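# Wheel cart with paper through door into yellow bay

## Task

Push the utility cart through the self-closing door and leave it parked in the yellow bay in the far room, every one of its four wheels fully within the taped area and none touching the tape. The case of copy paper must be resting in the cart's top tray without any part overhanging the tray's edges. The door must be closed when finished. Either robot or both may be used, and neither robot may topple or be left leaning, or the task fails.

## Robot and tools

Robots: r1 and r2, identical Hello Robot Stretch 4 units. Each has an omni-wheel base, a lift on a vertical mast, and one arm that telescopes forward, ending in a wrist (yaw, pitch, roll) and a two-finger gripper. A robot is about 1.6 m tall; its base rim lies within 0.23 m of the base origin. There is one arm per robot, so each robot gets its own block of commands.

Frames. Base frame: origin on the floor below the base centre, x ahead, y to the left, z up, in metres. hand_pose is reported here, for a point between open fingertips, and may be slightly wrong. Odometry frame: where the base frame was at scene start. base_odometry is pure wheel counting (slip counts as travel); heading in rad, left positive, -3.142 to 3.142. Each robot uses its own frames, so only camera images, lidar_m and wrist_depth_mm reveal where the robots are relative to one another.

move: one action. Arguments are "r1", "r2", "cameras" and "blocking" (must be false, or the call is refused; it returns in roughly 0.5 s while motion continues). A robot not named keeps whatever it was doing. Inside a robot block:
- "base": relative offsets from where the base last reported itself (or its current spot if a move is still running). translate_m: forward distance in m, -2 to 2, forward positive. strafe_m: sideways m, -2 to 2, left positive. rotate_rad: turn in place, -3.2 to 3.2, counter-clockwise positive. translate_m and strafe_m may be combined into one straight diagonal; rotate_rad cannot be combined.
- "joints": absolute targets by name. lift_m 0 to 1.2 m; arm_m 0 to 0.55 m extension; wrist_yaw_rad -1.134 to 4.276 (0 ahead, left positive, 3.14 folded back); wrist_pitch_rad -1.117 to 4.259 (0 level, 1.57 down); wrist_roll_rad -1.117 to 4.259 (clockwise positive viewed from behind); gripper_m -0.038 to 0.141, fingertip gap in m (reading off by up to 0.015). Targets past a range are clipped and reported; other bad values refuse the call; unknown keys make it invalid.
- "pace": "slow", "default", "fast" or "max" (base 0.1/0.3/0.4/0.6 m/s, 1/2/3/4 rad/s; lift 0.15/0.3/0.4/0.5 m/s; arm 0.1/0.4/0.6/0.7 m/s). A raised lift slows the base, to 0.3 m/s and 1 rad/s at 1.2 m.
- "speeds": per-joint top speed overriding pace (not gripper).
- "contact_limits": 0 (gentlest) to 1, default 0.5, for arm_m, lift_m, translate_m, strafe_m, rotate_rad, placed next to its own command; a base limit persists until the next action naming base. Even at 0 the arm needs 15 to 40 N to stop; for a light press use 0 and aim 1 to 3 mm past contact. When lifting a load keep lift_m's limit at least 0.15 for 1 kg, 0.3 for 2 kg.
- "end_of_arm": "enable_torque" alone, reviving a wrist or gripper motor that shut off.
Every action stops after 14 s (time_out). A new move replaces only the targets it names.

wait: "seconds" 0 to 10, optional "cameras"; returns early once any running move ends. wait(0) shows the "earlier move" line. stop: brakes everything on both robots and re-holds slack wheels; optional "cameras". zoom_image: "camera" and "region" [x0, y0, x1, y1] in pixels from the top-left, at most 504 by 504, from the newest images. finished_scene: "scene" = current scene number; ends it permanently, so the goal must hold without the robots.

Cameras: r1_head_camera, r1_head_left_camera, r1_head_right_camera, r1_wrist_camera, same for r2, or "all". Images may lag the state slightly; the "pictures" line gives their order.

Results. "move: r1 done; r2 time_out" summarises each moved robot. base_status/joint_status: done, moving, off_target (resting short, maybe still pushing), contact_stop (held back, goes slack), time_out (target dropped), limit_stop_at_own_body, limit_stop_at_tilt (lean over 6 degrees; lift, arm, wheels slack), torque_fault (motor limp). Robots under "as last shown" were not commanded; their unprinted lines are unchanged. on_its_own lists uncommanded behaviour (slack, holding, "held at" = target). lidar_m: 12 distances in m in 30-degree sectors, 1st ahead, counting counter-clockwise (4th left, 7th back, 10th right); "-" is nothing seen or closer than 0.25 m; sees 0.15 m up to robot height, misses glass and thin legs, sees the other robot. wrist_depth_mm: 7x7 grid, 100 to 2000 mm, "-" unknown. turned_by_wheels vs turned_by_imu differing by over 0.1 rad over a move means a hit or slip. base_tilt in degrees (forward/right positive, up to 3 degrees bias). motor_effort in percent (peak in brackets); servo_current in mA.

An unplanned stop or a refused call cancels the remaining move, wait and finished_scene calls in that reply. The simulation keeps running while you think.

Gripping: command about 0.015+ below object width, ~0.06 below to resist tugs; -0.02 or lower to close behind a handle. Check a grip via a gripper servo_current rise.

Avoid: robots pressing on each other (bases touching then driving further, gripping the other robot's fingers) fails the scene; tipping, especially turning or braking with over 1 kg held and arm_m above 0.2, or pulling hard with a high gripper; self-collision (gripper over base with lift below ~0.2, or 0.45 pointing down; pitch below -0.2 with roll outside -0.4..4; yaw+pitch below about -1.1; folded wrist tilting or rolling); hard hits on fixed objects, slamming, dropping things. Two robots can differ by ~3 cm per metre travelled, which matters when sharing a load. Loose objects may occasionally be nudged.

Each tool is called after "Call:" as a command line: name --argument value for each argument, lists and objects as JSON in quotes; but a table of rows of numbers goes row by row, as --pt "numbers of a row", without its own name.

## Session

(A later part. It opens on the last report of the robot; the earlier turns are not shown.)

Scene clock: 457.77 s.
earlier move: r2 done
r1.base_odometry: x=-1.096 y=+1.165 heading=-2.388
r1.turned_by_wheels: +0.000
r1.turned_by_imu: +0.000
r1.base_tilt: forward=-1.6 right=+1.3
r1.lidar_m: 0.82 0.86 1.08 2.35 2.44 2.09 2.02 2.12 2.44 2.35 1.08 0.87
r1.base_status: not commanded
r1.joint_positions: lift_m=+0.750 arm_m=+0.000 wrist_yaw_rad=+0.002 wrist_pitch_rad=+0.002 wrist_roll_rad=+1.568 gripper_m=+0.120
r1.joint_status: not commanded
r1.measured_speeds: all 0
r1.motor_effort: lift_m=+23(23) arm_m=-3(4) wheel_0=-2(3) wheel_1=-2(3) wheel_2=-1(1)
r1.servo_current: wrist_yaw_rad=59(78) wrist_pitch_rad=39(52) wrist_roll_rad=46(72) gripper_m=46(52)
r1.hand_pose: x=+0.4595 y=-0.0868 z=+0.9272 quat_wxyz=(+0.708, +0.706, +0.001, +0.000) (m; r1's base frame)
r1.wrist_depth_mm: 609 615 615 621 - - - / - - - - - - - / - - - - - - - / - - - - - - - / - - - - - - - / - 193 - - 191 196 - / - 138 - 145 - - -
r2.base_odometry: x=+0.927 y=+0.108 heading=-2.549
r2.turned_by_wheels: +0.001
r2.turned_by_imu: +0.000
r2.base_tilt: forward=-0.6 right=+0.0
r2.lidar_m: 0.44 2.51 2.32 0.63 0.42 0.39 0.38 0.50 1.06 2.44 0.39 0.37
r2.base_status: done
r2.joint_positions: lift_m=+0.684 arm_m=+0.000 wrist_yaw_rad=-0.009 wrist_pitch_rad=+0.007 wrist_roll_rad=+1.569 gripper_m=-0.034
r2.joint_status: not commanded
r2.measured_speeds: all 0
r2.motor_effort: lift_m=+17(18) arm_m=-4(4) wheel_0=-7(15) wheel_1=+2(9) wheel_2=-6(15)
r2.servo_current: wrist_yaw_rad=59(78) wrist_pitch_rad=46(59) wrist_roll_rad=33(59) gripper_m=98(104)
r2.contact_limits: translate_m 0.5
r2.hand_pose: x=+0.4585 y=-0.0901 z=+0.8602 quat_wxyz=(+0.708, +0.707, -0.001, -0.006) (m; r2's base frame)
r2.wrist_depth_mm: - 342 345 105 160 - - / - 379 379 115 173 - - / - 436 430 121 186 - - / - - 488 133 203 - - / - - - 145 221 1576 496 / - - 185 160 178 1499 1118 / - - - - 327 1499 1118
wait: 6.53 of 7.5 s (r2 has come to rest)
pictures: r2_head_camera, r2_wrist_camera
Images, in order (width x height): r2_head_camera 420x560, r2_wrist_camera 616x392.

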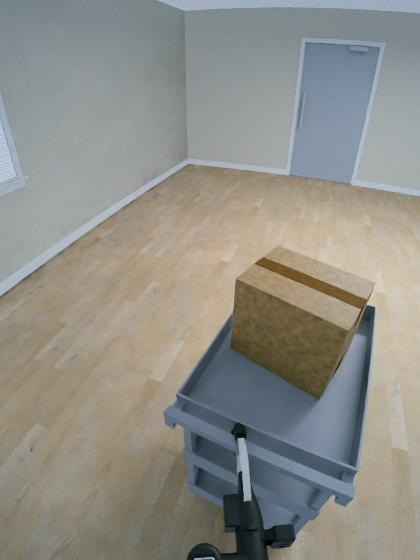

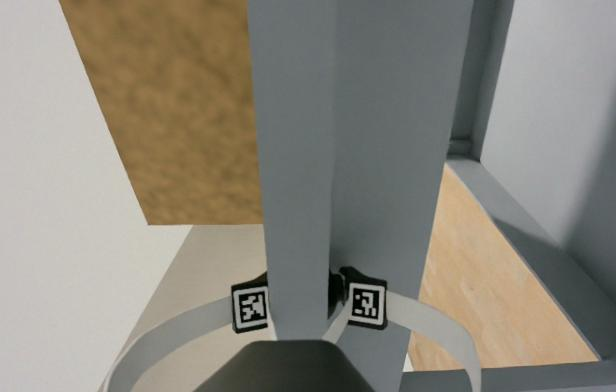

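Call:
move --blocking false --r2 '{"base": {"translate_m": 0.40, "strafe_m": -0.213}, "pace": "slow", "contact_limits": {"translate_m": 0.5}}'

Call:
wait --seconds 6 --cameras '["r2_head_camera", "r2_wrist_camera"]'

Scene clock: 472.80 s.
move: r2 moving
r1: as last shown
r1.lidar_m: 0.82 0.85 1.07 2.36 2.45 2.11 2.01 2.14 2.45 2.34 1.11 0.86
r1.motor_effort: lift_m=+23(23) arm_m=-3(4) wheel_0=-2(2) wheel_1=-2(2) wheel_2=-1(1)
r1.servo_current: wrist_yaw_rad=39(59) wrist_pitch_rad=46(46) wrist_roll_rad=39(72) gripper_m=46(46)
r1.wrist_depth_mm: 609 621 621 615 - - - / - - - - - - - / - - - - - - - / - - - - - - - / - - - - - - - / - 193 - - 190 196 - / - 139 - 145 - - -
r2.base_odometry: x=+0.913 y=+0.107 heading=-2.549
r2.turned_by_wheels: +0.000
r2.turned_by_imu: +0.001
r2.base_tilt: forward=-0.7 right=+0.1
r2.lidar_m: 0.43 2.51 2.32 0.68 0.44 0.39 0.38 0.51 1.08 2.46 0.41 0.38
r2.base_status: translate_m moving; strafe_m moving
r2.joint_positions: lift_m=+0.684 arm_m=+0.000 wrist_yaw_rad=-0.005 wrist_pitch_rad=+0.007 wrist_roll_rad=+1.569 gripper_m=-0.034
r2.joint_status: not commanded
r2.measured_speeds: translate_m=+0.049 strafe_m=-0.027 rotate_rad=+0.001 lift_m=+0.000 arm_m=+0.000 wrist_yaw_rad=+0.036 wrist_pitch_rad=+0.000 wrist_roll_rad=+0.000
r2.motor_effort: lift_m=+17(17) arm_m=-2(4) wheel_0=+7(13) wheel_1=+5(5) wheel_2=-14(15)
r2.servo_current: wrist_yaw_rad=46(65) wrist_pitch_rad=52(52) wrist_roll_rad=46(52) gripper_m=98(104)
r2.contact_limits: translate_m 0.5
r2.hand_pose: x=+0.4588 y=-0.0888 z=+0.8602 quat_wxyz=(+0.708, +0.707, +0.001, -0.004) (m; r2's base frame)
r2.wrist_depth_mm: - 343 342 102 156 - - / - 379 379 109 168 - - / - 430 427 115 182 - - / - - 488 130 198 - - / - - - 141 215 1618 504 / - - 187 156 178 1499 1182 / - - - - - 325 1118
pictures: none

Scene clock: 478.00 s.
earlier move: r2 done
r1.base_odometry: x=-1.096 y=+1.165 heading=-2.388
r1.turned_by_wheels: +0.000
r1.turned_by_imu: +0.000
r1.base_tilt: forward=-1.6 right=+1.3
r1.lidar_m: 0.81 0.86 1.08 2.35 2.44 2.11 2.01 2.12 2.46 2.33 1.09 0.88
r1.base_status: not commanded
r1.joint_positions: lift_m=+0.750 arm_m=+0.000 wrist_yaw_rad=+0.002 wrist_pitch_rad=+0.002 wrist_roll_rad=+1.568 gripper_m=+0.120
r1.joint_status: not commanded
r1.measured_speeds: all 0
r1.motor_effort: lift_m=+23(23) arm_m=-4(4) wheel_0=-2(3) wheel_1=-2(2) wheel_2=-1(1)
r1.servo_current: wrist_yaw_rad=59(72) wrist_pitch_rad=39(52) wrist_roll_rad=46(72) gripper_m=39(52)
r1.hand_pose: x=+0.4595 y=-0.0868 z=+0.9272 quat_wxyz=(+0.708, +0.706, +0.001, +0.000) (m; r1's base frame)
r1.wrist_depth_mm: 621 609 615 621 - - - / - - - - - - - / - - - - - - - / - - - - - - - / - - - - - - - / - 193 - - 190 197 - / - 139 - 145 - - -
r2.base_odometry: x=+0.477 y=+0.062 heading=-2.549
r2.turned_by_wheels: +0.000
r2.turned_by_imu: +0.004
r2.base_tilt: forward=-0.6 right=+0.0
r2.lidar_m: 0.44 2.58 2.38 1.44 0.93 0.82 0.86 1.07 2.25 2.40 0.34 0.32
r2.base_status: done
r2.joint_positions: lift_m=+0.684 arm_m=+0.000 wrist_yaw_rad=+0.005 wrist_pitch_rad=+0.007 wrist_roll_rad=+1.569 gripper_m=-0.034
r2.joint_status: not commanded
r2.measured_speeds: all 0
r2.motor_effort: lift_m=+17(18) arm_m=+4(4) wheel_0=+8(17) wheel_1=+5(8) wheel_2=-6(15)
r2.servo_current: wrist_yaw_rad=52(65) wrist_pitch_rad=46(52) wrist_roll_rad=46(59) gripper_m=98(104)
r2.contact_limits: translate_m 0.5
r2.hand_pose: x=+0.4597 y=-0.0860 z=+0.8602 quat_wxyz=(+0.708, +0.707, +0.004, -0.001) (m; r2's base frame)
r2.wrist_depth_mm: - 338 334 - 131 - - / - 379 382 - 146 - - / - 469 452 - 163 - - / - - - 104 185 554 521 / - - - 121 216 1576 473 / - - 187 143 176 1576 1182 / - - - - 342 343 347
wait: 5.20 of 6 s (r2 has come to rest)
pictures: r2_head_camera, r2_wrist_camera
Images, in order (width x height): r2_head_camera 420x560, r2_wrist_camera 616x392.

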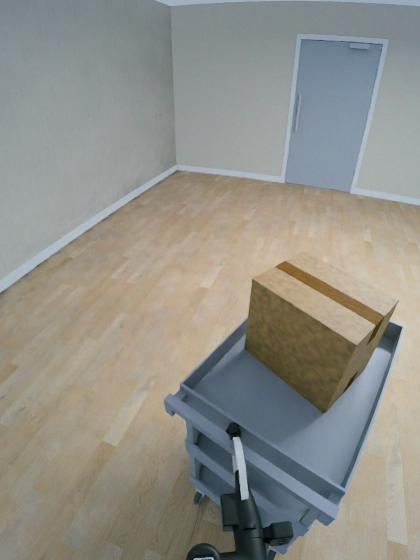

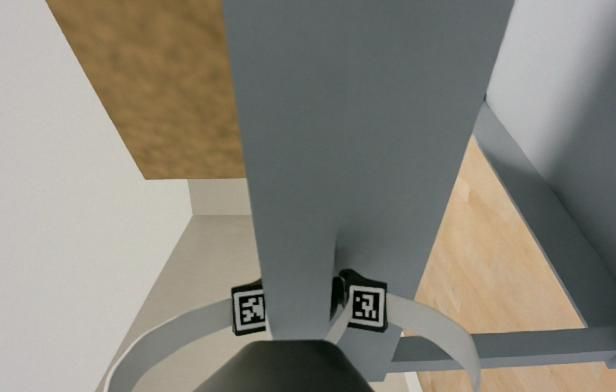

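Call:
move --blocking false --r2 '{"base": {"translate_m": 0.26, "strafe_m": -0.37}, "pace": "slow", "contact_limits": {"translate_m": 0.5}}'

Call:
wait --seconds 6 --cameras '["r2_head_camera", "r2_wrist_camera"]'

Scene clock: 487.90 s.
move: r2 moving
r1: as last shown
r1.lidar_m: 0.83 0.87 1.08 2.35 2.46 2.14 2.02 2.13 2.43 2.34 1.11 0.87
r1.motor_effort: lift_m=+23(23) arm_m=-4(4) wheel_0=-2(2) wheel_1=-2(2) wheel_2=-1(1)
r1.servo_current: wrist_yaw_rad=59(65) wrist_pitch_rad=33(46) wrist_roll_rad=39(72) gripper_m=46(46)
r1.wrist_depth_mm: 615 609 615 615 - - - / - - - - - - - / - - - - - - - / - - - - - - - / - - - - - - - / - 193 - - 190 197 - / - 139 - 144 - - -
r2.base_odometry: x=+0.465 y=+0.066 heading=-2.548
r2.turned_by_wheels: +0.000
r2.turned_by_imu: +0.001
r2.base_tilt: forward=-0.7 right=+0.0
r2.lidar_m: 0.41 2.53 2.38 1.44 0.92 0.83 0.87 1.10 2.25 2.41 0.36 0.31
r2.base_status: translate_m moving; strafe_m moving
r2.joint_positions: lift_m=+0.684 arm_m=+0.000 wrist_yaw_rad=+0.005 wrist_pitch_rad=+0.007 wrist_roll_rad=+1.569 gripper_m=-0.034
r2.joint_status: not commanded
r2.measured_speeds: translate_m=+0.028 strafe_m=-0.040 rotate_rad=+0.004 lift_m=+0.000 arm_m=+0.000 wrist_yaw_rad=+0.000 wrist_pitch_rad=+0.000 wrist_roll_rad=+0.000
r2.motor_effort: lift_m=+17(18) arm_m=+4(4) wheel_0=+14(14) wheel_1=-7(7) wheel_2=-6(10)
r2.servo_current: wrist_yaw_rad=52(52) wrist_pitch_rad=46(52) wrist_roll_rad=46(52) gripper_m=98(104)
r2.contact_limits: translate_m 0.5
r2.hand_pose: x=+0.4597 y=-0.0860 z=+0.8602 quat_wxyz=(+0.708, +0.707, +0.004, -0.001) (m; r2's base frame)
r2.wrist_depth_mm: - 334 330 - 129 - - / - 379 384 - 143 - - / - 469 452 - 165 - - / - - - 101 184 1397 517 / - - - 121 213 1618 469 / - - 187 140 177 1499 1182 / - - - - 340 345 351
pictures: none

Scene clock: 493.20 s.
earlier move: r2 done
r1.base_odometry: x=-1.096 y=+1.165 heading=-2.388
r1.turned_by_wheels: +0.000
r1.turned_by_imu: +0.000
r1.base_tilt: forward=-1.6 right=+1.3
r1.lidar_m: 0.80 0.85 1.09 2.35 2.47 2.10 2.01 2.12 2.46 2.36 1.11 0.87
r1.base_status: not commanded
r1.joint_positions: lift_m=+0.750 arm_m=+0.000 wrist_yaw_rad=+0.002 wrist_pitch_rad=+0.002 wrist_roll_rad=+1.568 gripper_m=+0.120
r1.joint_status: not commanded
r1.measured_speeds: all 0
r1.motor_effort: lift_m=+23(23) arm_m=-3(4) wheel_0=-2(3) wheel_1=-2(2) wheel_2=-1(1)
r1.servo_current: wrist_yaw_rad=52(72) wrist_pitch_rad=39(52) wrist_roll_rad=52(72) gripper_m=46(52)
r1.hand_pose: x=+0.4595 y=-0.0868 z=+0.9272 quat_wxyz=(+0.708, +0.706, +0.001, +0.000) (m; r1's base frame)
r1.wrist_depth_mm: 609 615 621 615 - - - / - - - - - - - / - - - - - - - / - - - - - - - / - - - - - - - / - 193 - - 191 196 - / - 139 - 144 - - -
r2.base_odometry: x=+0.054 y=+0.223 heading=-2.549
r2.turned_by_wheels: +0.000
r2.turned_by_imu: +0.004
r2.base_tilt: forward=-0.7 right=+0.1
r2.lidar_m: 0.43 2.83 2.59 2.01 1.34 1.20 1.25 1.57 2.13 2.14 0.37 0.37
r2.base_status: done
r2.joint_positions: lift_m=+0.684 arm_m=+0.000 wrist_yaw_rad=+0.007 wrist_pitch_rad=+0.007 wrist_roll_rad=+1.569 gripper_m=-0.034
r2.joint_status: not commanded
r2.measured_speeds: all 0
r2.motor_effort: lift_m=+17(18) arm_m=+4(4) wheel_0=+8(18) wheel_1=-3(7) wheel_2=-3(10)
r2.servo_current: wrist_yaw_rad=52(72) wrist_pitch_rad=46(52) wrist_roll_rad=46(65) gripper_m=91(104)
r2.contact_limits: translate_m 0.5
r2.hand_pose: x=+0.4598 y=-0.0855 z=+0.8602 quat_wxyz=(+0.708, +0.707, +0.005, +0.000) (m; r2's base frame)
r2.wrist_depth_mm: - 342 340 - 152 - - / - 377 377 104 164 - - / - 439 430 112 180 - - / - - 492 128 198 - - / - - - 139 220 1618 492 / - - 187 156 178 1464 1118 / - - - - 327 336 1060
wait: 5.30 of 6 s (r2 has come to rest)
pictures: r2_head_camera, r2_wrist_camera
Images, in order (width x height): r2_head_camera 420x560, r2_wrist_camera 616x392.

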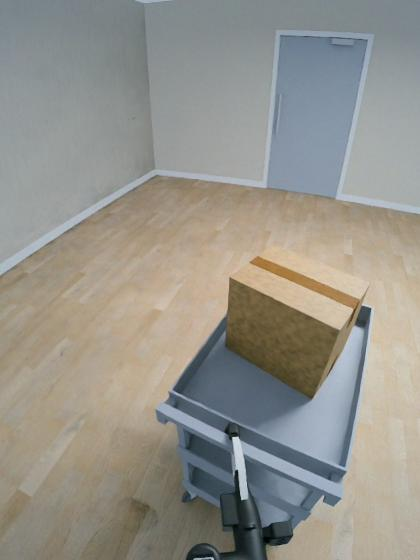

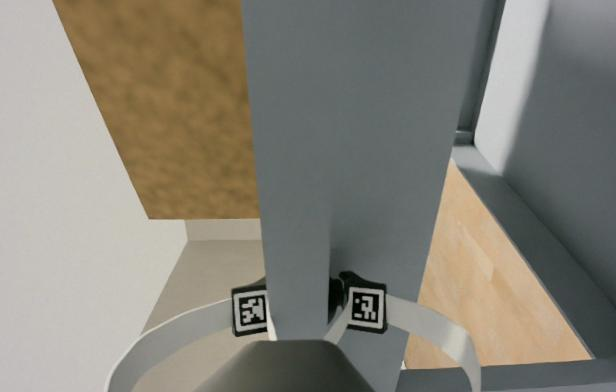

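Call:
move --blocking false --r2 '{"joints": {"gripper_m": 0.12}}'

Call:
wait --seconds 2

Call:
move --blocking false --r2 '{"base": {"translate_m": -0.32}}'

Call:
wait --seconds 2.5

Call:
move --blocking false --r2 '{"base": {"rotate_rad": -0.375}, "joints": {"lift_m": 0.92, "wrist_roll_rad": 0.0}}' --cameras '["r2_head_camera", "r2_wrist_camera"]'

Scene clock: 518.43 s.
move: r2 moving
r1: as last shown
r1.lidar_m: 0.83 0.86 1.07 2.37 2.46 2.13 2.03 2.12 2.44 2.35 1.10 0.87
r1.motor_effort: lift_m=+23(23) arm_m=-3(4) wheel_0=-2(2) wheel_1=-2(2) wheel_2=-1(1)
r1.servo_current: wrist_yaw_rad=46(65) wrist_pitch_rad=46(46) wrist_roll_rad=33(65) gripper_m=39(46)
r1.wrist_depth_mm: 615 609 609 609 - - - / - - - - - - - / - - - - - - - / - - - - - - - / - - - - - - - / - 193 - - 191 196 - / - 139 - 145 - - -
r2.base_odometry: x=+0.054 y=+0.223 heading=-2.549
r2.turned_by_wheels: +0.000
r2.turned_by_imu: +0.000
r2.base_tilt: forward=-0.7 right=+0.1
r2.lidar_m: 0.44 2.85 2.58 2.03 1.33 1.21 1.25 1.56 2.14 2.17 0.40 0.37
r2.base_status: not commanded
r2.joint_positions: lift_m=+0.684 arm_m=+0.000 wrist_yaw_rad=+0.007 wrist_pitch_rad=+0.007 wrist_roll_rad=+1.569 gripper_m=-0.009
r2.joint_status: gripper_m moving
r2.measured_speeds: translate_m=+0.000 strafe_m=+0.000 rotate_rad=-0.001 lift_m=+0.000 arm_m=+0.000 wrist_yaw_rad=+0.000 wrist_pitch_rad=+0.000 wrist_roll_rad=+0.000
r2.motor_effort: lift_m=+17(18) arm_m=+4(4) wheel_0=+8(8) wheel_1=-3(3) wheel_2=-3(4)
r2.servo_current: wrist_yaw_rad=52(65) wrist_pitch_rad=46(59) wrist_roll_rad=52(59) gripper_m=104(117)
r2.contact_limits: translate_m 0.5
r2.hand_pose: x=+0.4598 y=-0.0855 z=+0.8602 quat_wxyz=(+0.708, +0.707, +0.005, +0.000) (m; r2's base frame)
r2.wrist_depth_mm: - 343 340 102 156 - - / - 379 382 109 169 - - / - 439 430 116 185 - - / - - 496 130 201 - - / - - - 144 224 1576 496 / - - 190 159 177 1576 462 / - - - - 279 1366 1060
pictures: none

Scene clock: 520.20 s.
earlier move: r2 done
r1.base_odometry: x=-1.096 y=+1.165 heading=-2.388
r1.turned_by_wheels: +0.000
r1.turned_by_imu: +0.000
r1.base_tilt: forward=-1.6 right=+1.2
r1.lidar_m: 0.82 0.84 1.08 2.36 2.45 2.09 2.02 2.11 2.44 2.32 1.11 0.88
r1.base_status: not commanded
r1.joint_positions: lift_m=+0.750 arm_m=+0.000 wrist_yaw_rad=+0.002 wrist_pitch_rad=+0.002 wrist_roll_rad=+1.568 gripper_m=+0.120
r1.joint_status: not commanded
r1.measured_speeds: all 0
r1.motor_effort: lift_m=+23(23) arm_m=-3(4) wheel_0=-2(2) wheel_1=-2(2) wheel_2=-1(1)
r1.servo_current: wrist_yaw_rad=52(72) wrist_pitch_rad=39(52) wrist_roll_rad=39(65) gripper_m=46(52)
r1.hand_pose: x=+0.4595 y=-0.0868 z=+0.9272 quat_wxyz=(+0.708, +0.706, +0.001, +0.000) (m; r1's base frame)
r1.wrist_depth_mm: 609 615 609 621 - - - / - - - - - - - / - - - - - - - / - - - - - - - / - - - - - - - / - 193 - - 190 196 - / - 139 - 144 - - -
r2.base_odometry: x=+0.054 y=+0.223 heading=-2.549
r2.turned_by_wheels: +0.000
r2.turned_by_imu: +0.000
r2.base_tilt: forward=-0.7 right=+0.1
r2.lidar_m: 0.44 2.85 2.60 2.04 1.29 1.21 1.25 1.54 2.13 2.16 0.42 0.37
r2.base_status: not commanded
r2.joint_positions: lift_m=+0.684 arm_m=+0.000 wrist_yaw_rad=+0.002 wrist_pitch_rad=+0.006 wrist_roll_rad=+1.569 gripper_m=+0.120
r2.joint_status: all done
r2.measured_speeds: all 0
r2.motor_effort: lift_m=+17(18) arm_m=+4(4) wheel_0=+5(8) wheel_1=-3(4) wheel_2=-3(4)
r2.servo_current: wrist_yaw_rad=46(65) wrist_pitch_rad=46(59) wrist_roll_rad=39(59) gripper_m=46(137)
r2.contact_limits: translate_m 0.5
r2.hand_pose: x=+0.4594 y=-0.0869 z=+0.8605 quat_wxyz=(+0.708, +0.707, +0.003, -0.001) (m; r2's base frame)
r2.wrist_depth_mm: - 357 355 114 169 - - / - 397 394 123 183 - - / - 455 449 134 199 - - / - - 517 146 218 - - / - - - 165 236 1618 517 / - - 198 180 198 1499 1138 / - - - - 336 343 349
wait: 1.77 of 2 s (r2 has come to rest)
pictures: none

Scene clock: 520.70 s.
move: r2 moving
r1: as last shown
r1.lidar_m: 0.83 0.86 1.07 2.36 2.45 2.12 2.01 2.11 2.45 2.34 1.10 0.88
r1.motor_effort: lift_m=+23(23) arm_m=-3(4) wheel_0=-2(3) wheel_1=-2(2) wheel_2=-1(1)
r1.servo_current: wrist_yaw_rad=46(59) wrist_pitch_rad=46(52) wrist_roll_rad=52(52) gripper_m=39(46)
r1.wrist_depth_mm: 609 615 615 621 - - - / - - - - - - - / - - - - - - - / - - - - - - - / - - - - - - - / - 193 - - 191 196 - / - 139 - 144 - - -
r2.base_odometry: x=+0.080 y=+0.240 heading=-2.549
r2.turned_by_wheels: +0.000
r2.turned_by_imu: +0.000
r2.base_tilt: forward=-0.7 right=+0.1
r2.lidar_m: 0.47 2.84 2.59 1.98 1.31 1.18 1.21 1.52 2.09 2.13 2.69 0.40
r2.base_status: translate_m moving
r2.joint_positions: lift_m=+0.684 arm_m=+0.000 wrist_yaw_rad=+0.002 wrist_pitch_rad=+0.006 wrist_roll_rad=+1.569 gripper_m=+0.120
r2.joint_status: not commanded
r2.measured_speeds: translate_m=-0.122 strafe_m=+0.000 rotate_rad=+0.007 lift_m=+0.000 arm_m=+0.000 wrist_yaw_rad=+0.000 wrist_pitch_rad=+0.000 wrist_roll_rad=+0.000
r2.motor_effort: lift_m=+17(18) arm_m=+4(4) wheel_0=-5(8) wheel_1=-8(9) wheel_2=+12(12)
r2.servo_current: wrist_yaw_rad=39(59) wrist_pitch_rad=46(52) wrist_roll_rad=52(59) gripper_m=52(59)
r2.hand_pose: x=+0.4594 y=-0.0869 z=+0.8605 quat_wxyz=(+0.708, +0.707, +0.003, -0.001) (m; r2's base frame)
r2.wrist_depth_mm: - 377 375 134 189 - - / - 424 415 145 204 - - / - - 469 160 222 - - / - - 544 179 243 - - / - - - 194 263 1756 512 / - - 199 208 200 1464 480 / - - - - 370 364 368
pictures: none

Scene clock: 522.77 s.
earlier move: r2 done
r1.base_odometry: x=-1.096 y=+1.165 heading=-2.388
r1.turned_by_wheels: +0.000
r1.turned_by_imu: +0.000
r1.base_tilt: forward=-1.6 right=+1.3
r1.lidar_m: 0.83 0.87 1.09 2.33 2.45 2.13 2.01 2.10 2.45 2.34 1.12 0.88
r1.base_status: not commanded
r1.joint_positions: lift_m=+0.750 arm_m=+0.000 wrist_yaw_rad=+0.002 wrist_pitch_rad=+0.002 wrist_roll_rad=+1.568 gripper_m=+0.120
r1.joint_status: not commanded
r1.measured_speeds: all 0
r1.motor_effort: lift_m=+23(23) arm_m=-4(4) wheel_0=-2(3) wheel_1=-2(3) wheel_2=-1(1)
r1.servo_current: wrist_yaw_rad=59(65) wrist_pitch_rad=39(52) wrist_roll_rad=39(65) gripper_m=46(46)
r1.hand_pose: x=+0.4595 y=-0.0868 z=+0.9272 quat_wxyz=(+0.708, +0.706, +0.001, +0.000) (m; r1's base frame)
r1.wrist_depth_mm: 615 621 627 621 - - - / - - - - - - - / - - - - - - - / - - - - - - - / - - - - - - - / - 193 - - 190 196 - / - 139 - 145 - - -
r2.base_odometry: x=+0.320 y=+0.402 heading=-2.549
r2.turned_by_wheels: +0.000
r2.turned_by_imu: +0.000
r2.base_tilt: forward=-0.7 right=+0.1
r2.lidar_m: 0.71 2.95 2.74 1.54 1.01 0.92 0.93 1.18 2.00 2.05 2.57 0.64
r2.base_status: done
r2.joint_positions: lift_m=+0.684 arm_m=+0.000 wrist_yaw_rad=+0.002 wrist_pitch_rad=+0.006 wrist_roll_rad=+1.569 gripper_m=+0.120
r2.joint_status: not commanded
r2.measured_speeds: all 0
r2.motor_effort: lift_m=+17(18) arm_m=+4(4) wheel_0=-2(9) wheel_1=-2(9) wheel_2=+2(14)
r2.servo_current: wrist_yaw_rad=59(59) wrist_pitch_rad=46(52) wrist_roll_rad=52(59) gripper_m=46(59)
r2.hand_pose: x=+0.4594 y=-0.0869 z=+0.8605 quat_wxyz=(+0.708, +0.707, +0.003, -0.001) (m; r2's base frame)
r2.wrist_depth_mm: - - - 525 436 436 439 / - - 676 452 - - 455 / - - 741 492 1118 - 496 / - - 866 539 - - 539 / - - - 621 - 597 1138 / - - 198 621 196 1397 1205 / - - - - - 1708 1182
wait: 2.07 of 2.5 s (r2 has come to rest)
pictures: none

Scene clock: 523.27 s.
move: r2 moving
r1: as last shown
r1.lidar_m: 0.82 0.85 1.08 2.35 2.44 2.09 2.02 2.12 2.44 2.34 1.08 0.88
r1.motor_effort: lift_m=+23(23) arm_m=-4(4) wheel_0=-2(2) wheel_1=-2(2) wheel_2=-1(1)
r1.servo_current: wrist_yaw_rad=52(65) wrist_pitch_rad=46(46) wrist_roll_rad=46(65) gripper_m=39(46)
r1.wrist_depth_mm: 615 615 609 621 - - - / - - - - - - - / - - - - - - - / - - - - - - - / - - - - - - - / - 193 - - 190 196 - / - 138 - 144 - - -
r2.base_odometry: x=+0.320 y=+0.402 heading=-2.792
r2.turned_by_wheels: -0.243
r2.turned_by_imu: -0.236
r2.base_tilt: forward=-0.7 right=+0.1
r2.lidar_m: 0.66 0.79 2.75 2.34 1.17 0.91 0.91 1.04 1.58 2.01 2.24 3.47
r2.base_status: rotate_rad moving
r2.joint_positions: lift_m=+0.722 arm_m=+0.000 wrist_yaw_rad=+0.002 wrist_pitch_rad=+0.006 wrist_roll_rad=+0.982 gripper_m=+0.120
r2.joint_status: lift_m moving; wrist_roll_rad moving
r2.measured_speeds: translate_m=+0.000 strafe_m=+0.001 rotate_rad=-0.763 lift_m=+0.146 arm_m=+0.000 wrist_yaw_rad=+0.000 wrist_pitch_rad=+0.000 wrist_roll_rad=-1.820
r2.motor_effort: lift_m=+23(26) arm_m=+4(4) wheel_0=+6(10) wheel_1=+5(9) wheel_2=+8(12)
r2.servo_current: wrist_yaw_rad=39(59) wrist_pitch_rad=46(52) wrist_roll_rad=91(104) gripper_m=52(52)
r2.hand_pose: x=+0.4594 y=-0.0869 z=+0.8982 quat_wxyz=(+0.882, +0.472, +0.003, -0.001) (m; r2's base frame)
r2.wrist_depth_mm: - - - - - - - / - - - - - - 1808 / - - - 831 - - 1618 / - - 778 723 477 1661 1430 / - - 831 750 504 496 1025 / - - 198 525 188 - 496 / - - - - - - 512
pictures: r2_head_camera, r2_wrist_camera
Images, in order (width x height): r2_head_camera 420x560, r2_wrist_camera 616x392.

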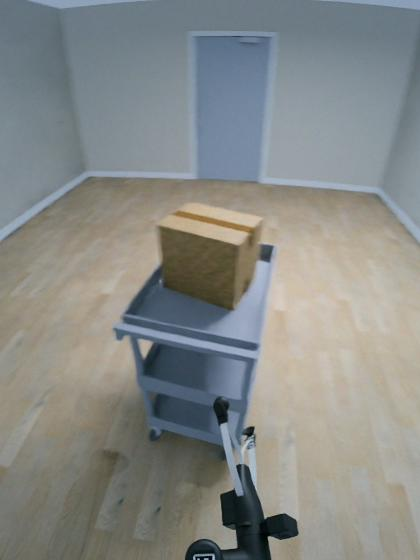

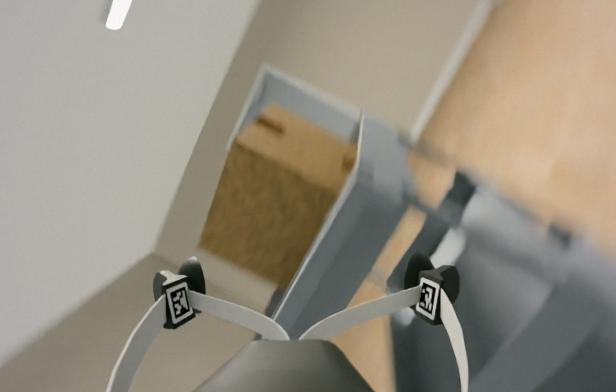

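Call:
move --blocking false --r2 '{"base": {"strafe_m": 1.03}, "pace": "fast"}'

Call:
wait --seconds 4.5 --cameras '["r2_head_camera"]'

Scene clock: 530.57 s.
earlier move: r2 done
move: r2 moving
r1: as last shown
r1.lidar_m: 0.83 0.85 1.06 2.36 2.44 2.09 2.03 2.13 2.45 2.34 1.10 0.87
r1.motor_effort: lift_m=+23(23) arm_m=-3(4) wheel_0=-2(2) wheel_1=-2(2) wheel_2=-1(1)
r1.servo_current: wrist_yaw_rad=46(59) wrist_pitch_rad=33(52) wrist_roll_rad=59(59) gripper_m=46(46)
r1.wrist_depth_mm: 609 615 609 621 - - - / - - - - - - - / - - - - - - - / - - - - - - - / - - - - - - - / - 193 - - 191 196 - / - 139 - 145 - - -
r2.base_odometry: x=+0.330 y=+0.356 heading=-2.923
r2.turned_by_wheels: -0.131
r2.turned_by_imu: -0.127
r2.base_tilt: forward=-0.7 right=+0.1
r2.lidar_m: 0.66 0.76 2.74 2.68 1.30 0.96 0.93 0.96 1.40 2.05 2.17 3.00
r2.base_status: strafe_m moving
r2.joint_positions: lift_m=+0.920 arm_m=+0.000 wrist_yaw_rad=+0.002 wrist_pitch_rad=+0.006 wrist_roll_rad=+0.002 gripper_m=+0.120
r2.joint_status: all done
r2.measured_speeds: translate_m=+0.000 strafe_m=+0.180 rotate_rad=-0.002 lift_m=+0.000 arm_m=+0.000 wrist_yaw_rad=+0.000 wrist_pitch_rad=+0.000 wrist_roll_rad=+0.000
r2.motor_effort: lift_m=+21(21) arm_m=+4(4) wheel_0=-10(12) wheel_1=+12(14) wheel_2=-1(2)
r2.servo_current: wrist_yaw_rad=52(52) wrist_pitch_rad=46(52) wrist_roll_rad=39(52) gripper_m=52(52)
r2.hand_pose: x=+0.4594 y=-0.0869 z=+1.0962 quat_wxyz=(+1.000, +0.001, +0.003, +0.001) (m; r2's base frame)
r2.wrist_depth_mm: - - - - - - - / - - - - - - - / - - - - - - - / - - - - - - - / - - 768 809 - - - / - - 217 750 198 - - / - - 549 - - - -
pictures: none

Scene clock: 534.10 s.
earlier move: r2 done
r1.base_odometry: x=-1.096 y=+1.165 heading=-2.388
r1.turned_by_wheels: +0.000
r1.turned_by_imu: +0.000
r1.base_tilt: forward=-1.6 right=+1.2
r1.lidar_m: 0.82 0.87 1.06 2.34 2.45 2.13 2.02 2.12 2.44 2.35 1.10 0.86
r1.base_status: not commanded
r1.joint_positions: lift_m=+0.750 arm_m=+0.000 wrist_yaw_rad=+0.002 wrist_pitch_rad=+0.002 wrist_roll_rad=+1.568 gripper_m=+0.120
r1.joint_status: not commanded
r1.measured_speeds: all 0
r1.motor_effort: lift_m=+23(23) arm_m=-4(4) wheel_0=-2(3) wheel_1=-2(2) wheel_2=-1(1)
r1.servo_current: wrist_yaw_rad=52(72) wrist_pitch_rad=33(52) wrist_roll_rad=52(72) gripper_m=46(52)
r1.hand_pose: x=+0.4595 y=-0.0868 z=+0.9272 quat_wxyz=(+0.708, +0.706, +0.001, +0.000) (m; r1's base frame)
r1.wrist_depth_mm: 615 609 609 615 - - - / - - - - - - - / - - - - - - - / - - - - - - - / - - - - - - - / - 193 - - 191 196 - / - 139 - 144 - - -
r2.base_odometry: x=+0.543 y=-0.604 heading=-2.923
r2.turned_by_wheels: +0.000
r2.turned_by_imu: +0.001
r2.base_tilt: forward=-0.6 right=+0.1
r2.lidar_m: 4.86 2.37 1.76 1.71 1.28 0.92 0.88 0.95 1.34 3.02 1.03 0.98
r2.base_status: done
r2.joint_positions: lift_m=+0.920 arm_m=+0.000 wrist_yaw_rad=+0.002 wrist_pitch_rad=+0.006 wrist_roll_rad=+0.002 gripper_m=+0.120
r2.joint_status: all done
r2.measured_speeds: all 0
r2.motor_effort: lift_m=+21(21) arm_m=+4(4) wheel_0=+0(15) wheel_1=+1(14) wheel_2=+0(2)
r2.servo_current: wrist_yaw_rad=46(65) wrist_pitch_rad=46(59) wrist_roll_rad=39(65) gripper_m=52(59)
r2.hand_pose: x=+0.4594 y=-0.0869 z=+1.0962 quat_wxyz=(+1.000, +0.001, +0.003, +0.001) (m; r2's base frame)
r2.wrist_depth_mm: - - - - - - - / - - - - - - - / - - - - - - - / - - - - - - - / - - - - - - - / - - 200 - 198 - 976 / - - - - - - -
wait: 3.53 of 4.5 s (r2 has come to rest)
pictures: r2_head_camera
Images, in order (width x height): r2_head_camera 420x560.

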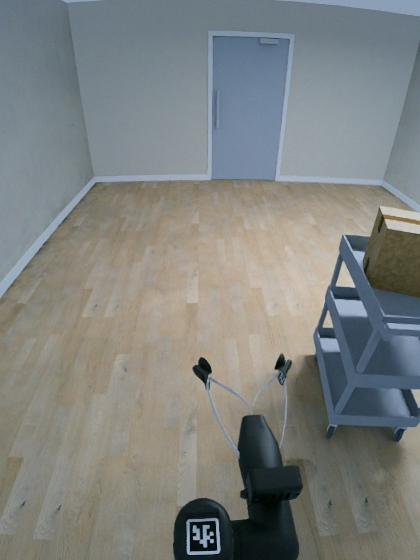

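Call:
move --blocking false --r2 '{"base": {"translate_m": 2.0}, "pace": "fast"}'

Call:
wait --seconds 7 --cameras '["r2_head_camera"]'

Call:
move --blocking false --r2 '{"base": {"translate_m": 1.4}, "pace": "fast"}'

Call:
wait --seconds 5 --cameras '["r2_head_camera", "r2_wrist_camera"]'

Scene clock: 560.73 s.
move: r2 moving
r1: as last shown
r1.base_tilt: forward=-1.6 right=+1.3
r1.lidar_m: 0.81 0.85 1.06 2.36 2.46 2.12 2.02 2.12 2.45 2.34 1.12 0.88
r1.servo_current: wrist_yaw_rad=46(59) wrist_pitch_rad=46(46) wrist_roll_rad=26(52) gripper_m=46(46)
r1.wrist_depth_mm: 609 609 615 615 - - - / - - - - - - - / - - - - - - - / - - - - - - - / - - - - - - - / - 193 - - 191 196 - / - 139 - 145 - - -
r2.base_odometry: x=+0.504 y=-0.613 heading=-2.923
r2.turned_by_wheels: +0.000
r2.turned_by_imu: +0.000
r2.base_tilt: forward=-0.7 right=+0.1
r2.lidar_m: 4.80 2.41 1.73 1.72 1.28 0.98 0.93 0.99 1.37 3.04 0.97 0.96
r2.base_status: translate_m moving
r2.joint_positions: lift_m=+0.920 arm_m=+0.000 wrist_yaw_rad=+0.002 wrist_pitch_rad=+0.006 wrist_roll_rad=+0.002 gripper_m=+0.120
r2.joint_status: not commanded
r2.measured_speeds: translate_m=+0.154 strafe_m=+0.000 rotate_rad=-0.007 lift_m=+0.000 arm_m=+0.000 wrist_yaw_rad=+0.000 wrist_pitch_rad=+0.000 wrist_roll_rad=+0.000
r2.motor_effort: lift_m=+21(21) arm_m=+4(4) wheel_0=+9(11) wheel_1=+8(9) wheel_2=-14(14)
r2.servo_current: wrist_yaw_rad=52(52) wrist_pitch_rad=52(52) wrist_roll_rad=39(59) gripper_m=46(59)
r2.hand_pose: x=+0.4594 y=-0.0869 z=+1.0962 quat_wxyz=(+1.000, +0.001, +0.003, +0.001) (m; r2's base frame)
r2.wrist_depth_mm: - - - - - - - / - - - - - - - / - - - - - - - / - - - - - - - / - - - - - - - / - - 200 - 199 - 991 / - - - - - - -
pictures: none

Scene clock: 566.93 s.
earlier move: r2 done
r1.base_odometry: x=-1.096 y=+1.165 heading=-2.388
r1.turned_by_wheels: +0.000
r1.turned_by_imu: +0.000
r1.base_tilt: forward=-1.6 right=+1.3
r1.lidar_m: 0.83 0.88 1.06 2.35 2.47 2.11 2.02 2.15 2.46 2.36 1.10 0.86
r1.base_status: not commanded
r1.joint_positions: lift_m=+0.750 arm_m=+0.000 wrist_yaw_rad=+0.002 wrist_pitch_rad=+0.002 wrist_roll_rad=+1.568 gripper_m=+0.120
r1.joint_status: not commanded
r1.measured_speeds: all 0
r1.motor_effort: lift_m=+23(23) arm_m=-4(4) wheel_0=-2(3) wheel_1=-2(2) wheel_2=-1(1)
r1.servo_current: wrist_yaw_rad=52(78) wrist_pitch_rad=39(52) wrist_roll_rad=39(78) gripper_m=33(52)
r1.hand_pose: x=+0.4595 y=-0.0868 z=+0.9272 quat_wxyz=(+0.708, +0.706, +0.001, +0.000) (m; r1's base frame)
r1.wrist_depth_mm: 615 615 615 615 - - - / - - - - - - - / - - - - - - - / - - - - - - - / - - - - - - - / - 193 - - 191 196 - / - 139 - 145 - - -
r2.base_odometry: x=-1.409 y=-1.038 heading=-2.923
r2.turned_by_wheels: +0.000
r2.turned_by_imu: +0.003
r2.base_tilt: forward=-0.7 right=+0.1
r2.lidar_m: 2.86 2.29 1.72 1.65 1.75 2.49 2.89 0.97 0.92 3.07 3.23 3.05
r2.base_status: done
r2.joint_positions: lift_m=+0.920 arm_m=+0.000 wrist_yaw_rad=+0.002 wrist_pitch_rad=+0.006 wrist_roll_rad=+0.002 gripper_m=+0.120
r2.joint_status: not commanded
r2.measured_speeds: all 0
r2.motor_effort: lift_m=+21(21) arm_m=+4(4) wheel_0=+2(12) wheel_1=+2(10) wheel_2=-4(16)
r2.servo_current: wrist_yaw_rad=46(65) wrist_pitch_rad=46(52) wrist_roll_rad=46(59) gripper_m=52(59)
r2.hand_pose: x=+0.4594 y=-0.0869 z=+1.0962 quat_wxyz=(+1.000, +0.001, +0.003, +0.001) (m; r2's base frame)
r2.wrist_depth_mm: - - - - - - - / - - - - - - - / - - - - - - - / - - - - - - - / - - - - - - - / - - 201 - 199 - - / - - - - - - -
wait: 6.20 of 7 s (r2 has come to rest)
pictures: r2_head_camera
Images, in order (width x height): r2_head_camera 420x560.

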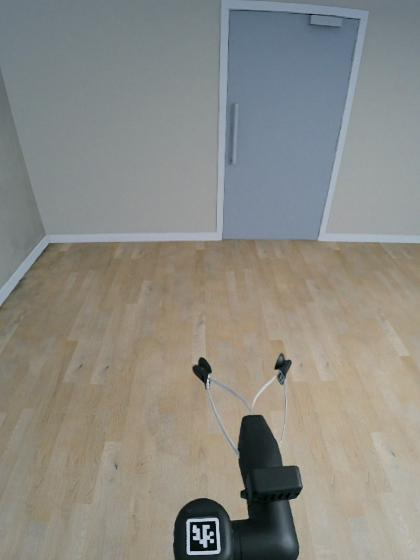

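Scene clock: 567.43 s.
move: r2 moving
r1: as last shown
r1.lidar_m: 0.83 0.85 1.07 2.34 2.45 2.10 2.01 2.12 2.45 2.34 1.07 0.87
r1.servo_current: wrist_yaw_rad=46(59) wrist_pitch_rad=46(46) wrist_roll_rad=26(78) gripper_m=39(52)
r1.wrist_depth_mm: 609 615 609 621 - - - / - - - - - - - / - - - - - - - / - - - - - - - / - - - - - - - / - 193 - - 191 197 - / - 139 - 144 - - -
r2.base_odometry: x=-1.449 y=-1.046 heading=-2.923
r2.turned_by_wheels: +0.000
r2.turned_by_imu: +0.000
r2.base_tilt: forward=-0.7 right=+0.1
r2.lidar_m: 2.81 2.31 1.68 1.66 1.73 2.45 2.95 1.01 0.97 3.08 3.24 2.97
r2.base_status: translate_m moving
r2.joint_positions: lift_m=+0.920 arm_m=+0.000 wrist_yaw_rad=+0.002 wrist_pitch_rad=+0.006 wrist_roll_rad=+0.002 gripper_m=+0.120
r2.joint_status: not commanded
r2.measured_speeds: translate_m=+0.156 strafe_m=+0.000 rotate_rad=+0.002 lift_m=+0.000 arm_m=+0.000 wrist_yaw_rad=+0.000 wrist_pitch_rad=+0.000 wrist_roll_rad=+0.000
r2.motor_effort: lift_m=+21(21) arm_m=+4(4) wheel_0=+8(12) wheel_1=+9(9) wheel_2=-15(15)
r2.servo_current: wrist_yaw_rad=52(59) wrist_pitch_rad=52(52) wrist_roll_rad=46(52) gripper_m=52(59)
r2.hand_pose: x=+0.4594 y=-0.0869 z=+1.0962 quat_wxyz=(+1.000, +0.001, +0.003, +0.001) (m; r2's base frame)
r2.wrist_depth_mm: - - - - - - - / - - - - - - - / - - - - - - - / - - - - - - - / - - - - - - - / - - 201 - 199 - - / - - - - - - -
pictures: none

Scene clock: 572.07 s.
earlier move: r2 done
r1.base_odometry: x=-1.096 y=+1.165 heading=-2.388
r1.turned_by_wheels: +0.000
r1.turned_by_imu: +0.000
r1.base_tilt: forward=-1.6 right=+1.3
r1.lidar_m: 0.81 0.87 1.10 2.36 2.43 2.11 2.02 2.11 2.46 2.35 1.09 0.85
r1.base_status: not commanded
r1.joint_positions: lift_m=+0.750 arm_m=+0.000 wrist_yaw_rad=+0.002 wrist_pitch_rad=+0.002 wrist_roll_rad=+1.568 gripper_m=+0.120
r1.joint_status: not commanded
r1.measured_speeds: all 0
r1.motor_effort: lift_m=+23(23) arm_m=-4(4) wheel_0=-2(3) wheel_1=-2(2) wheel_2=-1(1)
r1.servo_current: wrist_yaw_rad=65(72) wrist_pitch_rad=46(52) wrist_roll_rad=39(78) gripper_m=46(52)
r1.hand_pose: x=+0.4595 y=-0.0868 z=+0.9272 quat_wxyz=(+0.708, +0.706, +0.001, +0.000) (m; r1's base frame)
r1.wrist_depth_mm: 615 603 609 621 - - - / - - - - - - - / - - - - - - - / - - - - - - - / - - - - - - - / - 194 - - 191 197 - / - 139 - 144 - - -
r2.base_odometry: x=-2.776 y=-1.341 heading=-2.923
r2.turned_by_wheels: +0.000
r2.turned_by_imu: +0.002
r2.base_tilt: forward=-0.7 right=+0.1
r2.lidar_m: 1.49 1.59 1.67 1.62 1.71 2.38 2.57 2.13 3.24 3.11 2.11 1.56
r2.base_status: done
r2.joint_positions: lift_m=+0.920 arm_m=+0.000 wrist_yaw_rad=+0.002 wrist_pitch_rad=+0.006 wrist_roll_rad=+0.002 gripper_m=+0.120
r2.joint_status: not commanded
r2.measured_speeds: all 0
r2.motor_effort: lift_m=+21(21) arm_m=+4(4) wheel_0=+3(12) wheel_1=+4(9) wheel_2=-4(16)
r2.servo_current: wrist_yaw_rad=46(59) wrist_pitch_rad=46(52) wrist_roll_rad=46(59) gripper_m=52(59)
r2.hand_pose: x=+0.4594 y=-0.0869 z=+1.0962 quat_wxyz=(+1.000, +0.001, +0.003, +0.001) (m; r2's base frame)
r2.wrist_depth_mm: - - - - - - - / - - - - - - - / - - - - - - - / - - - - - - - / - - - - - - - / - 185 189 - 185 - - / - - - - - - -
wait: 4.63 of 5 s (r2 has come to rest)
pictures: r2_head_camera, r2_wrist_camera
Images, in order (width x height): r2_head_camera 420x560, r2_wrist_camera 616x392.

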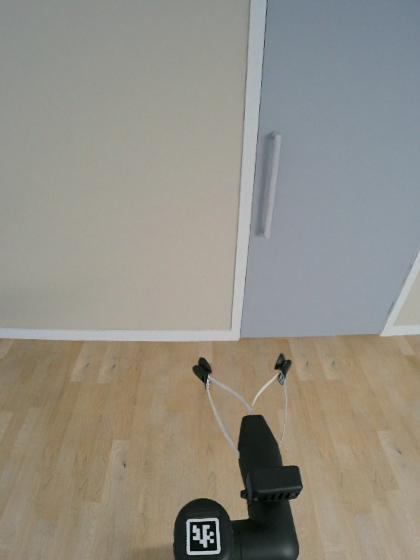

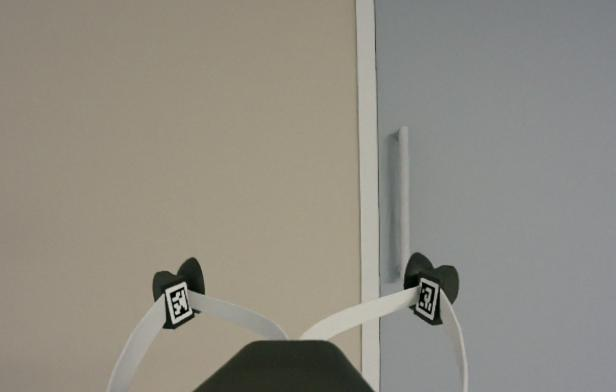

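Call:
move --blocking false --r2 '{"base": {"translate_m": 0.55, "strafe_m": -0.265}}'

Call:
wait --seconds 3 --cameras '["r2_head_camera", "r2_wrist_camera"]'

Scene clock: 597.40 s.
move: r2 moving
r1: as last shown
r1.lidar_m: 0.82 0.86 1.08 2.36 2.43 2.10 2.02 2.13 2.47 2.35 1.09 0.85
r1.motor_effort: lift_m=+23(23) arm_m=-3(4) wheel_0=-2(3) wheel_1=-2(2) wheel_2=-1(1)
r1.servo_current: wrist_yaw_rad=46(59) wrist_pitch_rad=46(46) wrist_roll_rad=46(59) gripper_m=33(46)
r1.wrist_depth_mm: 609 615 621 621 - - - / - - - - - - - / - - - - - - - / - - - - - - - / - - - - - - - / - 193 - - 190 196 - / - 138 - 144 - - -
r2.base_odometry: x=-2.810 y=-1.333 heading=-2.923
r2.turned_by_wheels: +0.000
r2.turned_by_imu: +0.001
r2.base_tilt: forward=-0.7 right=+0.1
r2.lidar_m: 1.47 1.59 1.68 1.64 1.73 2.42 2.52 2.12 3.21 3.09 2.11 1.54
r2.base_status: translate_m moving; strafe_m moving
r2.joint_positions: lift_m=+0.920 arm_m=+0.000 wrist_yaw_rad=+0.002 wrist_pitch_rad=+0.006 wrist_roll_rad=+0.002 gripper_m=+0.120
r2.joint_status: not commanded
r2.measured_speeds: translate_m=+0.123 strafe_m=-0.058 rotate_rad=+0.002 lift_m=+0.000 arm_m=+0.000 wrist_yaw_rad=+0.000 wrist_pitch_rad=+0.000 wrist_roll_rad=+0.000
r2.motor_effort: lift_m=+21(21) arm_m=+4(4) wheel_0=+8(13) wheel_1=+4(6) wheel_2=-13(14)
r2.servo_current: wrist_yaw_rad=46(59) wrist_pitch_rad=46(52) wrist_roll_rad=46(65) gripper_m=46(52)
r2.hand_pose: x=+0.4594 y=-0.0869 z=+1.0962 quat_wxyz=(+1.000, +0.001, +0.003, +0.001) (m; r2's base frame)
r2.wrist_depth_mm: - - - - - - - / - - - - - - - / - - - - - - - / - - - - - - - / - - - - - - - / - 185 190 - 185 - - / - - - - - - -
pictures: none

Scene clock: 600.30 s.
earlier move: r2 done
r1.base_odometry: x=-1.096 y=+1.165 heading=-2.388
r1.turned_by_wheels: +0.000
r1.turned_by_imu: +0.000
r1.base_tilt: forward=-1.6 right=+1.3
r1.lidar_m: 0.81 0.88 1.04 2.35 2.45 2.11 2.03 2.13 2.45 2.34 1.08 0.87
r1.base_status: not commanded
r1.joint_positions: lift_m=+0.750 arm_m=+0.000 wrist_yaw_rad=+0.002 wrist_pitch_rad=+0.002 wrist_roll_rad=+1.568 gripper_m=+0.120
r1.joint_status: not commanded
r1.measured_speeds: all 0
r1.motor_effort: lift_m=+23(23) arm_m=-4(4) wheel_0=-2(3) wheel_1=-2(2) wheel_2=-1(1)
r1.servo_current: wrist_yaw_rad=46(65) wrist_pitch_rad=39(52) wrist_roll_rad=46(72) gripper_m=39(52)
r1.hand_pose: x=+0.4595 y=-0.0868 z=+0.9272 quat_wxyz=(+0.708, +0.706, +0.001, +0.000) (m; r1's base frame)
r1.wrist_depth_mm: 609 615 621 609 - - - / - - - - - - - / - - - - - - - / - - - - - - - / - - - - - - - / - 193 - - 190 196 - / - 139 - 144 - - -
r2.base_odometry: x=-3.370 y=-1.202 heading=-2.923
r2.turned_by_wheels: +0.000
r2.turned_by_imu: +0.001
r2.base_tilt: forward=-0.7 right=+0.1
r2.lidar_m: 0.89 1.02 1.41 1.87 1.96 2.75 2.55 2.69 2.96 2.86 1.37 1.02
r2.base_status: done
r2.joint_positions: lift_m=+0.920 arm_m=+0.000 wrist_yaw_rad=+0.002 wrist_pitch_rad=+0.006 wrist_roll_rad=+0.002 gripper_m=+0.120
r2.joint_status: not commanded
r2.measured_speeds: all 0
r2.motor_effort: lift_m=+20(21) arm_m=+4(4) wheel_0=+2(13) wheel_1=+3(6) wheel_2=-4(14)
r2.servo_current: wrist_yaw_rad=52(59) wrist_pitch_rad=46(52) wrist_roll_rad=46(65) gripper_m=52(59)
r2.hand_pose: x=+0.4594 y=-0.0869 z=+1.0962 quat_wxyz=(+1.000, +0.001, +0.003, +0.001) (m; r2's base frame)
r2.wrist_depth_mm: - - - 732 - - - / - - - 732 - - - / - - - 741 - - - / - - - - - - - / - - - 676 - - - / - 186 190 676 186 - - / - - - - - - -
wait: 2.90 of 3 s (r2 has come to rest)
pictures: r2_head_camera, r2_wrist_camera
Images, in order (width x height): r2_head_camera 420x560, r2_wrist_camera 616x392.

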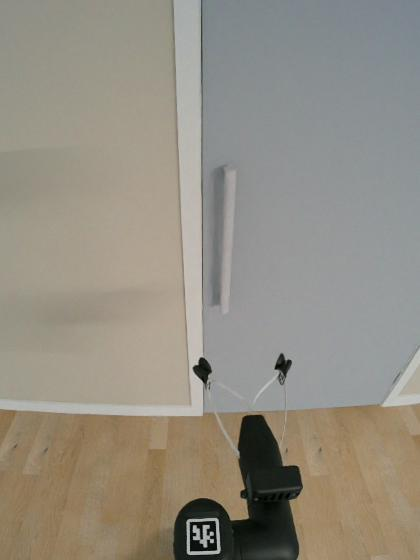

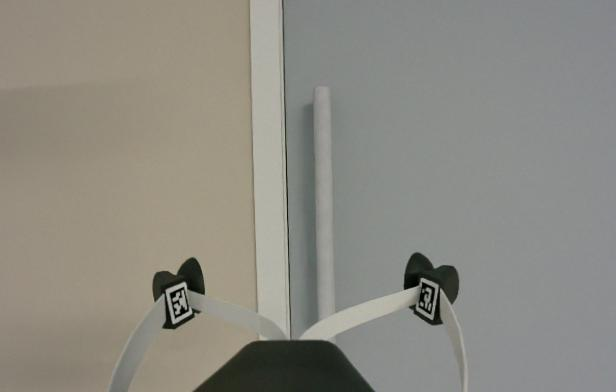

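Call:
move --blocking false --r2 '{"base": {"translate_m": 0.395, "strafe_m": -0.03}, "pace": "slow", "contact_limits": {"translate_m": 0.15}}'

Call:
wait --seconds 5 --cameras '["r2_wrist_camera"]'

Scene clock: 609.90 s.
move: r2 moving
r1: as last shown
r1.base_tilt: forward=-1.6 right=+1.2
r1.lidar_m: 0.82 0.87 1.08 2.35 2.44 2.11 2.01 2.13 2.46 2.35 1.09 0.88
r1.servo_current: wrist_yaw_rad=39(65) wrist_pitch_rad=46(46) wrist_roll_rad=46(65) gripper_m=46(46)
r1.wrist_depth_mm: 615 615 615 615 - - - / - - - - - - - / - - - - - - - / - - - - - - - / - - - - - - - / - 193 - - 191 197 - / - 139 - 144 - - -
r2.base_odometry: x=-3.383 y=-1.204 heading=-2.923
r2.turned_by_wheels: +0.000
r2.turned_by_imu: +0.001
r2.base_tilt: forward=-0.7 right=+0.1
r2.lidar_m: 0.89 1.00 1.45 1.87 1.94 2.78 2.56 2.70 2.98 2.87 1.35 0.98
r2.base_status: translate_m moving; strafe_m moving
r2.joint_positions: lift_m=+0.920 arm_m=+0.000 wrist_yaw_rad=+0.002 wrist_pitch_rad=+0.006 wrist_roll_rad=+0.002 gripper_m=+0.120
r2.joint_status: not commanded
r2.measured_speeds: translate_m=+0.048 strafe_m=-0.004 rotate_rad=+0.000 lift_m=+0.000 arm_m=+0.000 wrist_yaw_rad=+0.000 wrist_pitch_rad=+0.000 wrist_roll_rad=+0.000
r2.motor_effort: lift_m=+20(21) arm_m=+4(4) wheel_0=+4(8) wheel_1=+5(6) wheel_2=-9(11)
r2.servo_current: wrist_yaw_rad=52(52) wrist_pitch_rad=46(52) wrist_roll_rad=46(52) gripper_m=52(59)
r2.contact_limits: translate_m 0.15
r2.hand_pose: x=+0.4594 y=-0.0869 z=+1.0962 quat_wxyz=(+1.000, +0.001, +0.003, +0.001) (m; r2's base frame)
r2.wrist_depth_mm: - - - 723 - - - / - - - 723 - - - / - - - 723 - - - / - - - 723 - - - / - - - 654 - - - / - 186 189 661 186 - - / - - - - - - -
pictures: none

Scene clock: 614.63 s.
earlier move: r2 done
r1.base_odometry: x=-1.096 y=+1.165 heading=-2.388
r1.turned_by_wheels: +0.000
r1.turned_by_imu: +0.000
r1.base_tilt: forward=-1.6 right=+1.3
r1.lidar_m: 0.83 0.87 1.09 2.37 2.44 2.10 2.02 2.12 2.44 2.34 1.07 0.86
r1.base_status: not commanded
r1.joint_positions: lift_m=+0.750 arm_m=+0.000 wrist_yaw_rad=+0.002 wrist_pitch_rad=+0.002 wrist_roll_rad=+1.568 gripper_m=+0.120
r1.joint_status: not commanded
r1.measured_speeds: all 0
r1.motor_effort: lift_m=+23(23) arm_m=-4(4) wheel_0=-2(3) wheel_1=-2(2) wheel_2=-1(1)
r1.servo_current: wrist_yaw_rad=52(65) wrist_pitch_rad=39(52) wrist_roll_rad=52(65) gripper_m=39(46)
r1.hand_pose: x=+0.4595 y=-0.0868 z=+0.9272 quat_wxyz=(+0.708, +0.706, +0.001, +0.000) (m; r1's base frame)
r1.wrist_depth_mm: 609 615 621 615 - - - / - - - - - - - / - - - - - - - / - - - - - - - / - - - - - - - / - 193 - - 190 197 - / - 139 - 145 - - -
r2.base_odometry: x=-3.762 y=-1.258 heading=-2.923
r2.turned_by_wheels: +0.000
r2.turned_by_imu: +0.001
r2.base_tilt: forward=-0.7 right=+0.0
r2.lidar_m: 0.51 0.60 0.87 1.88 1.99 2.78 2.96 3.08 2.96 2.05 0.80 0.59
r2.base_status: done
r2.joint_positions: lift_m=+0.920 arm_m=+0.000 wrist_yaw_rad=+0.002 wrist_pitch_rad=+0.006 wrist_roll_rad=+0.002 gripper_m=+0.120
r2.joint_status: not commanded
r2.measured_speeds: all 0
r2.motor_effort: lift_m=+20(21) arm_m=+4(4) wheel_0=+3(12) wheel_1=+3(7) wheel_2=-6(11)
r2.servo_current: wrist_yaw_rad=46(59) wrist_pitch_rad=46(59) wrist_roll_rad=46(65) gripper_m=46(59)
r2.contact_limits: translate_m 0.15
r2.hand_pose: x=+0.4594 y=-0.0869 z=+1.0962 quat_wxyz=(+1.000, +0.001, +0.003, +0.001) (m; r2's base frame)
r2.wrist_depth_mm: 362 353 347 329 338 332 330 / 364 357 351 271 342 334 330 / 364 359 351 274 343 336 334 / 368 364 357 283 345 342 336 / 373 366 357 282 349 342 336 / 377 370 351 282 349 342 342 / 377 370 355 - 351 347 342
wait: 4.73 of 5 s (r2 has come to rest)
pictures: r2_wrist_camera
Images, in order (width x height): r2_wrist_camera 616x392.

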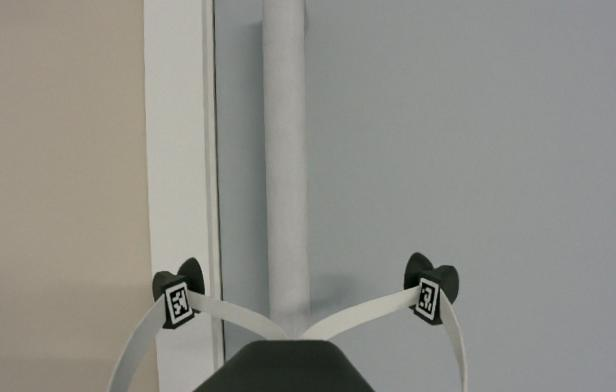

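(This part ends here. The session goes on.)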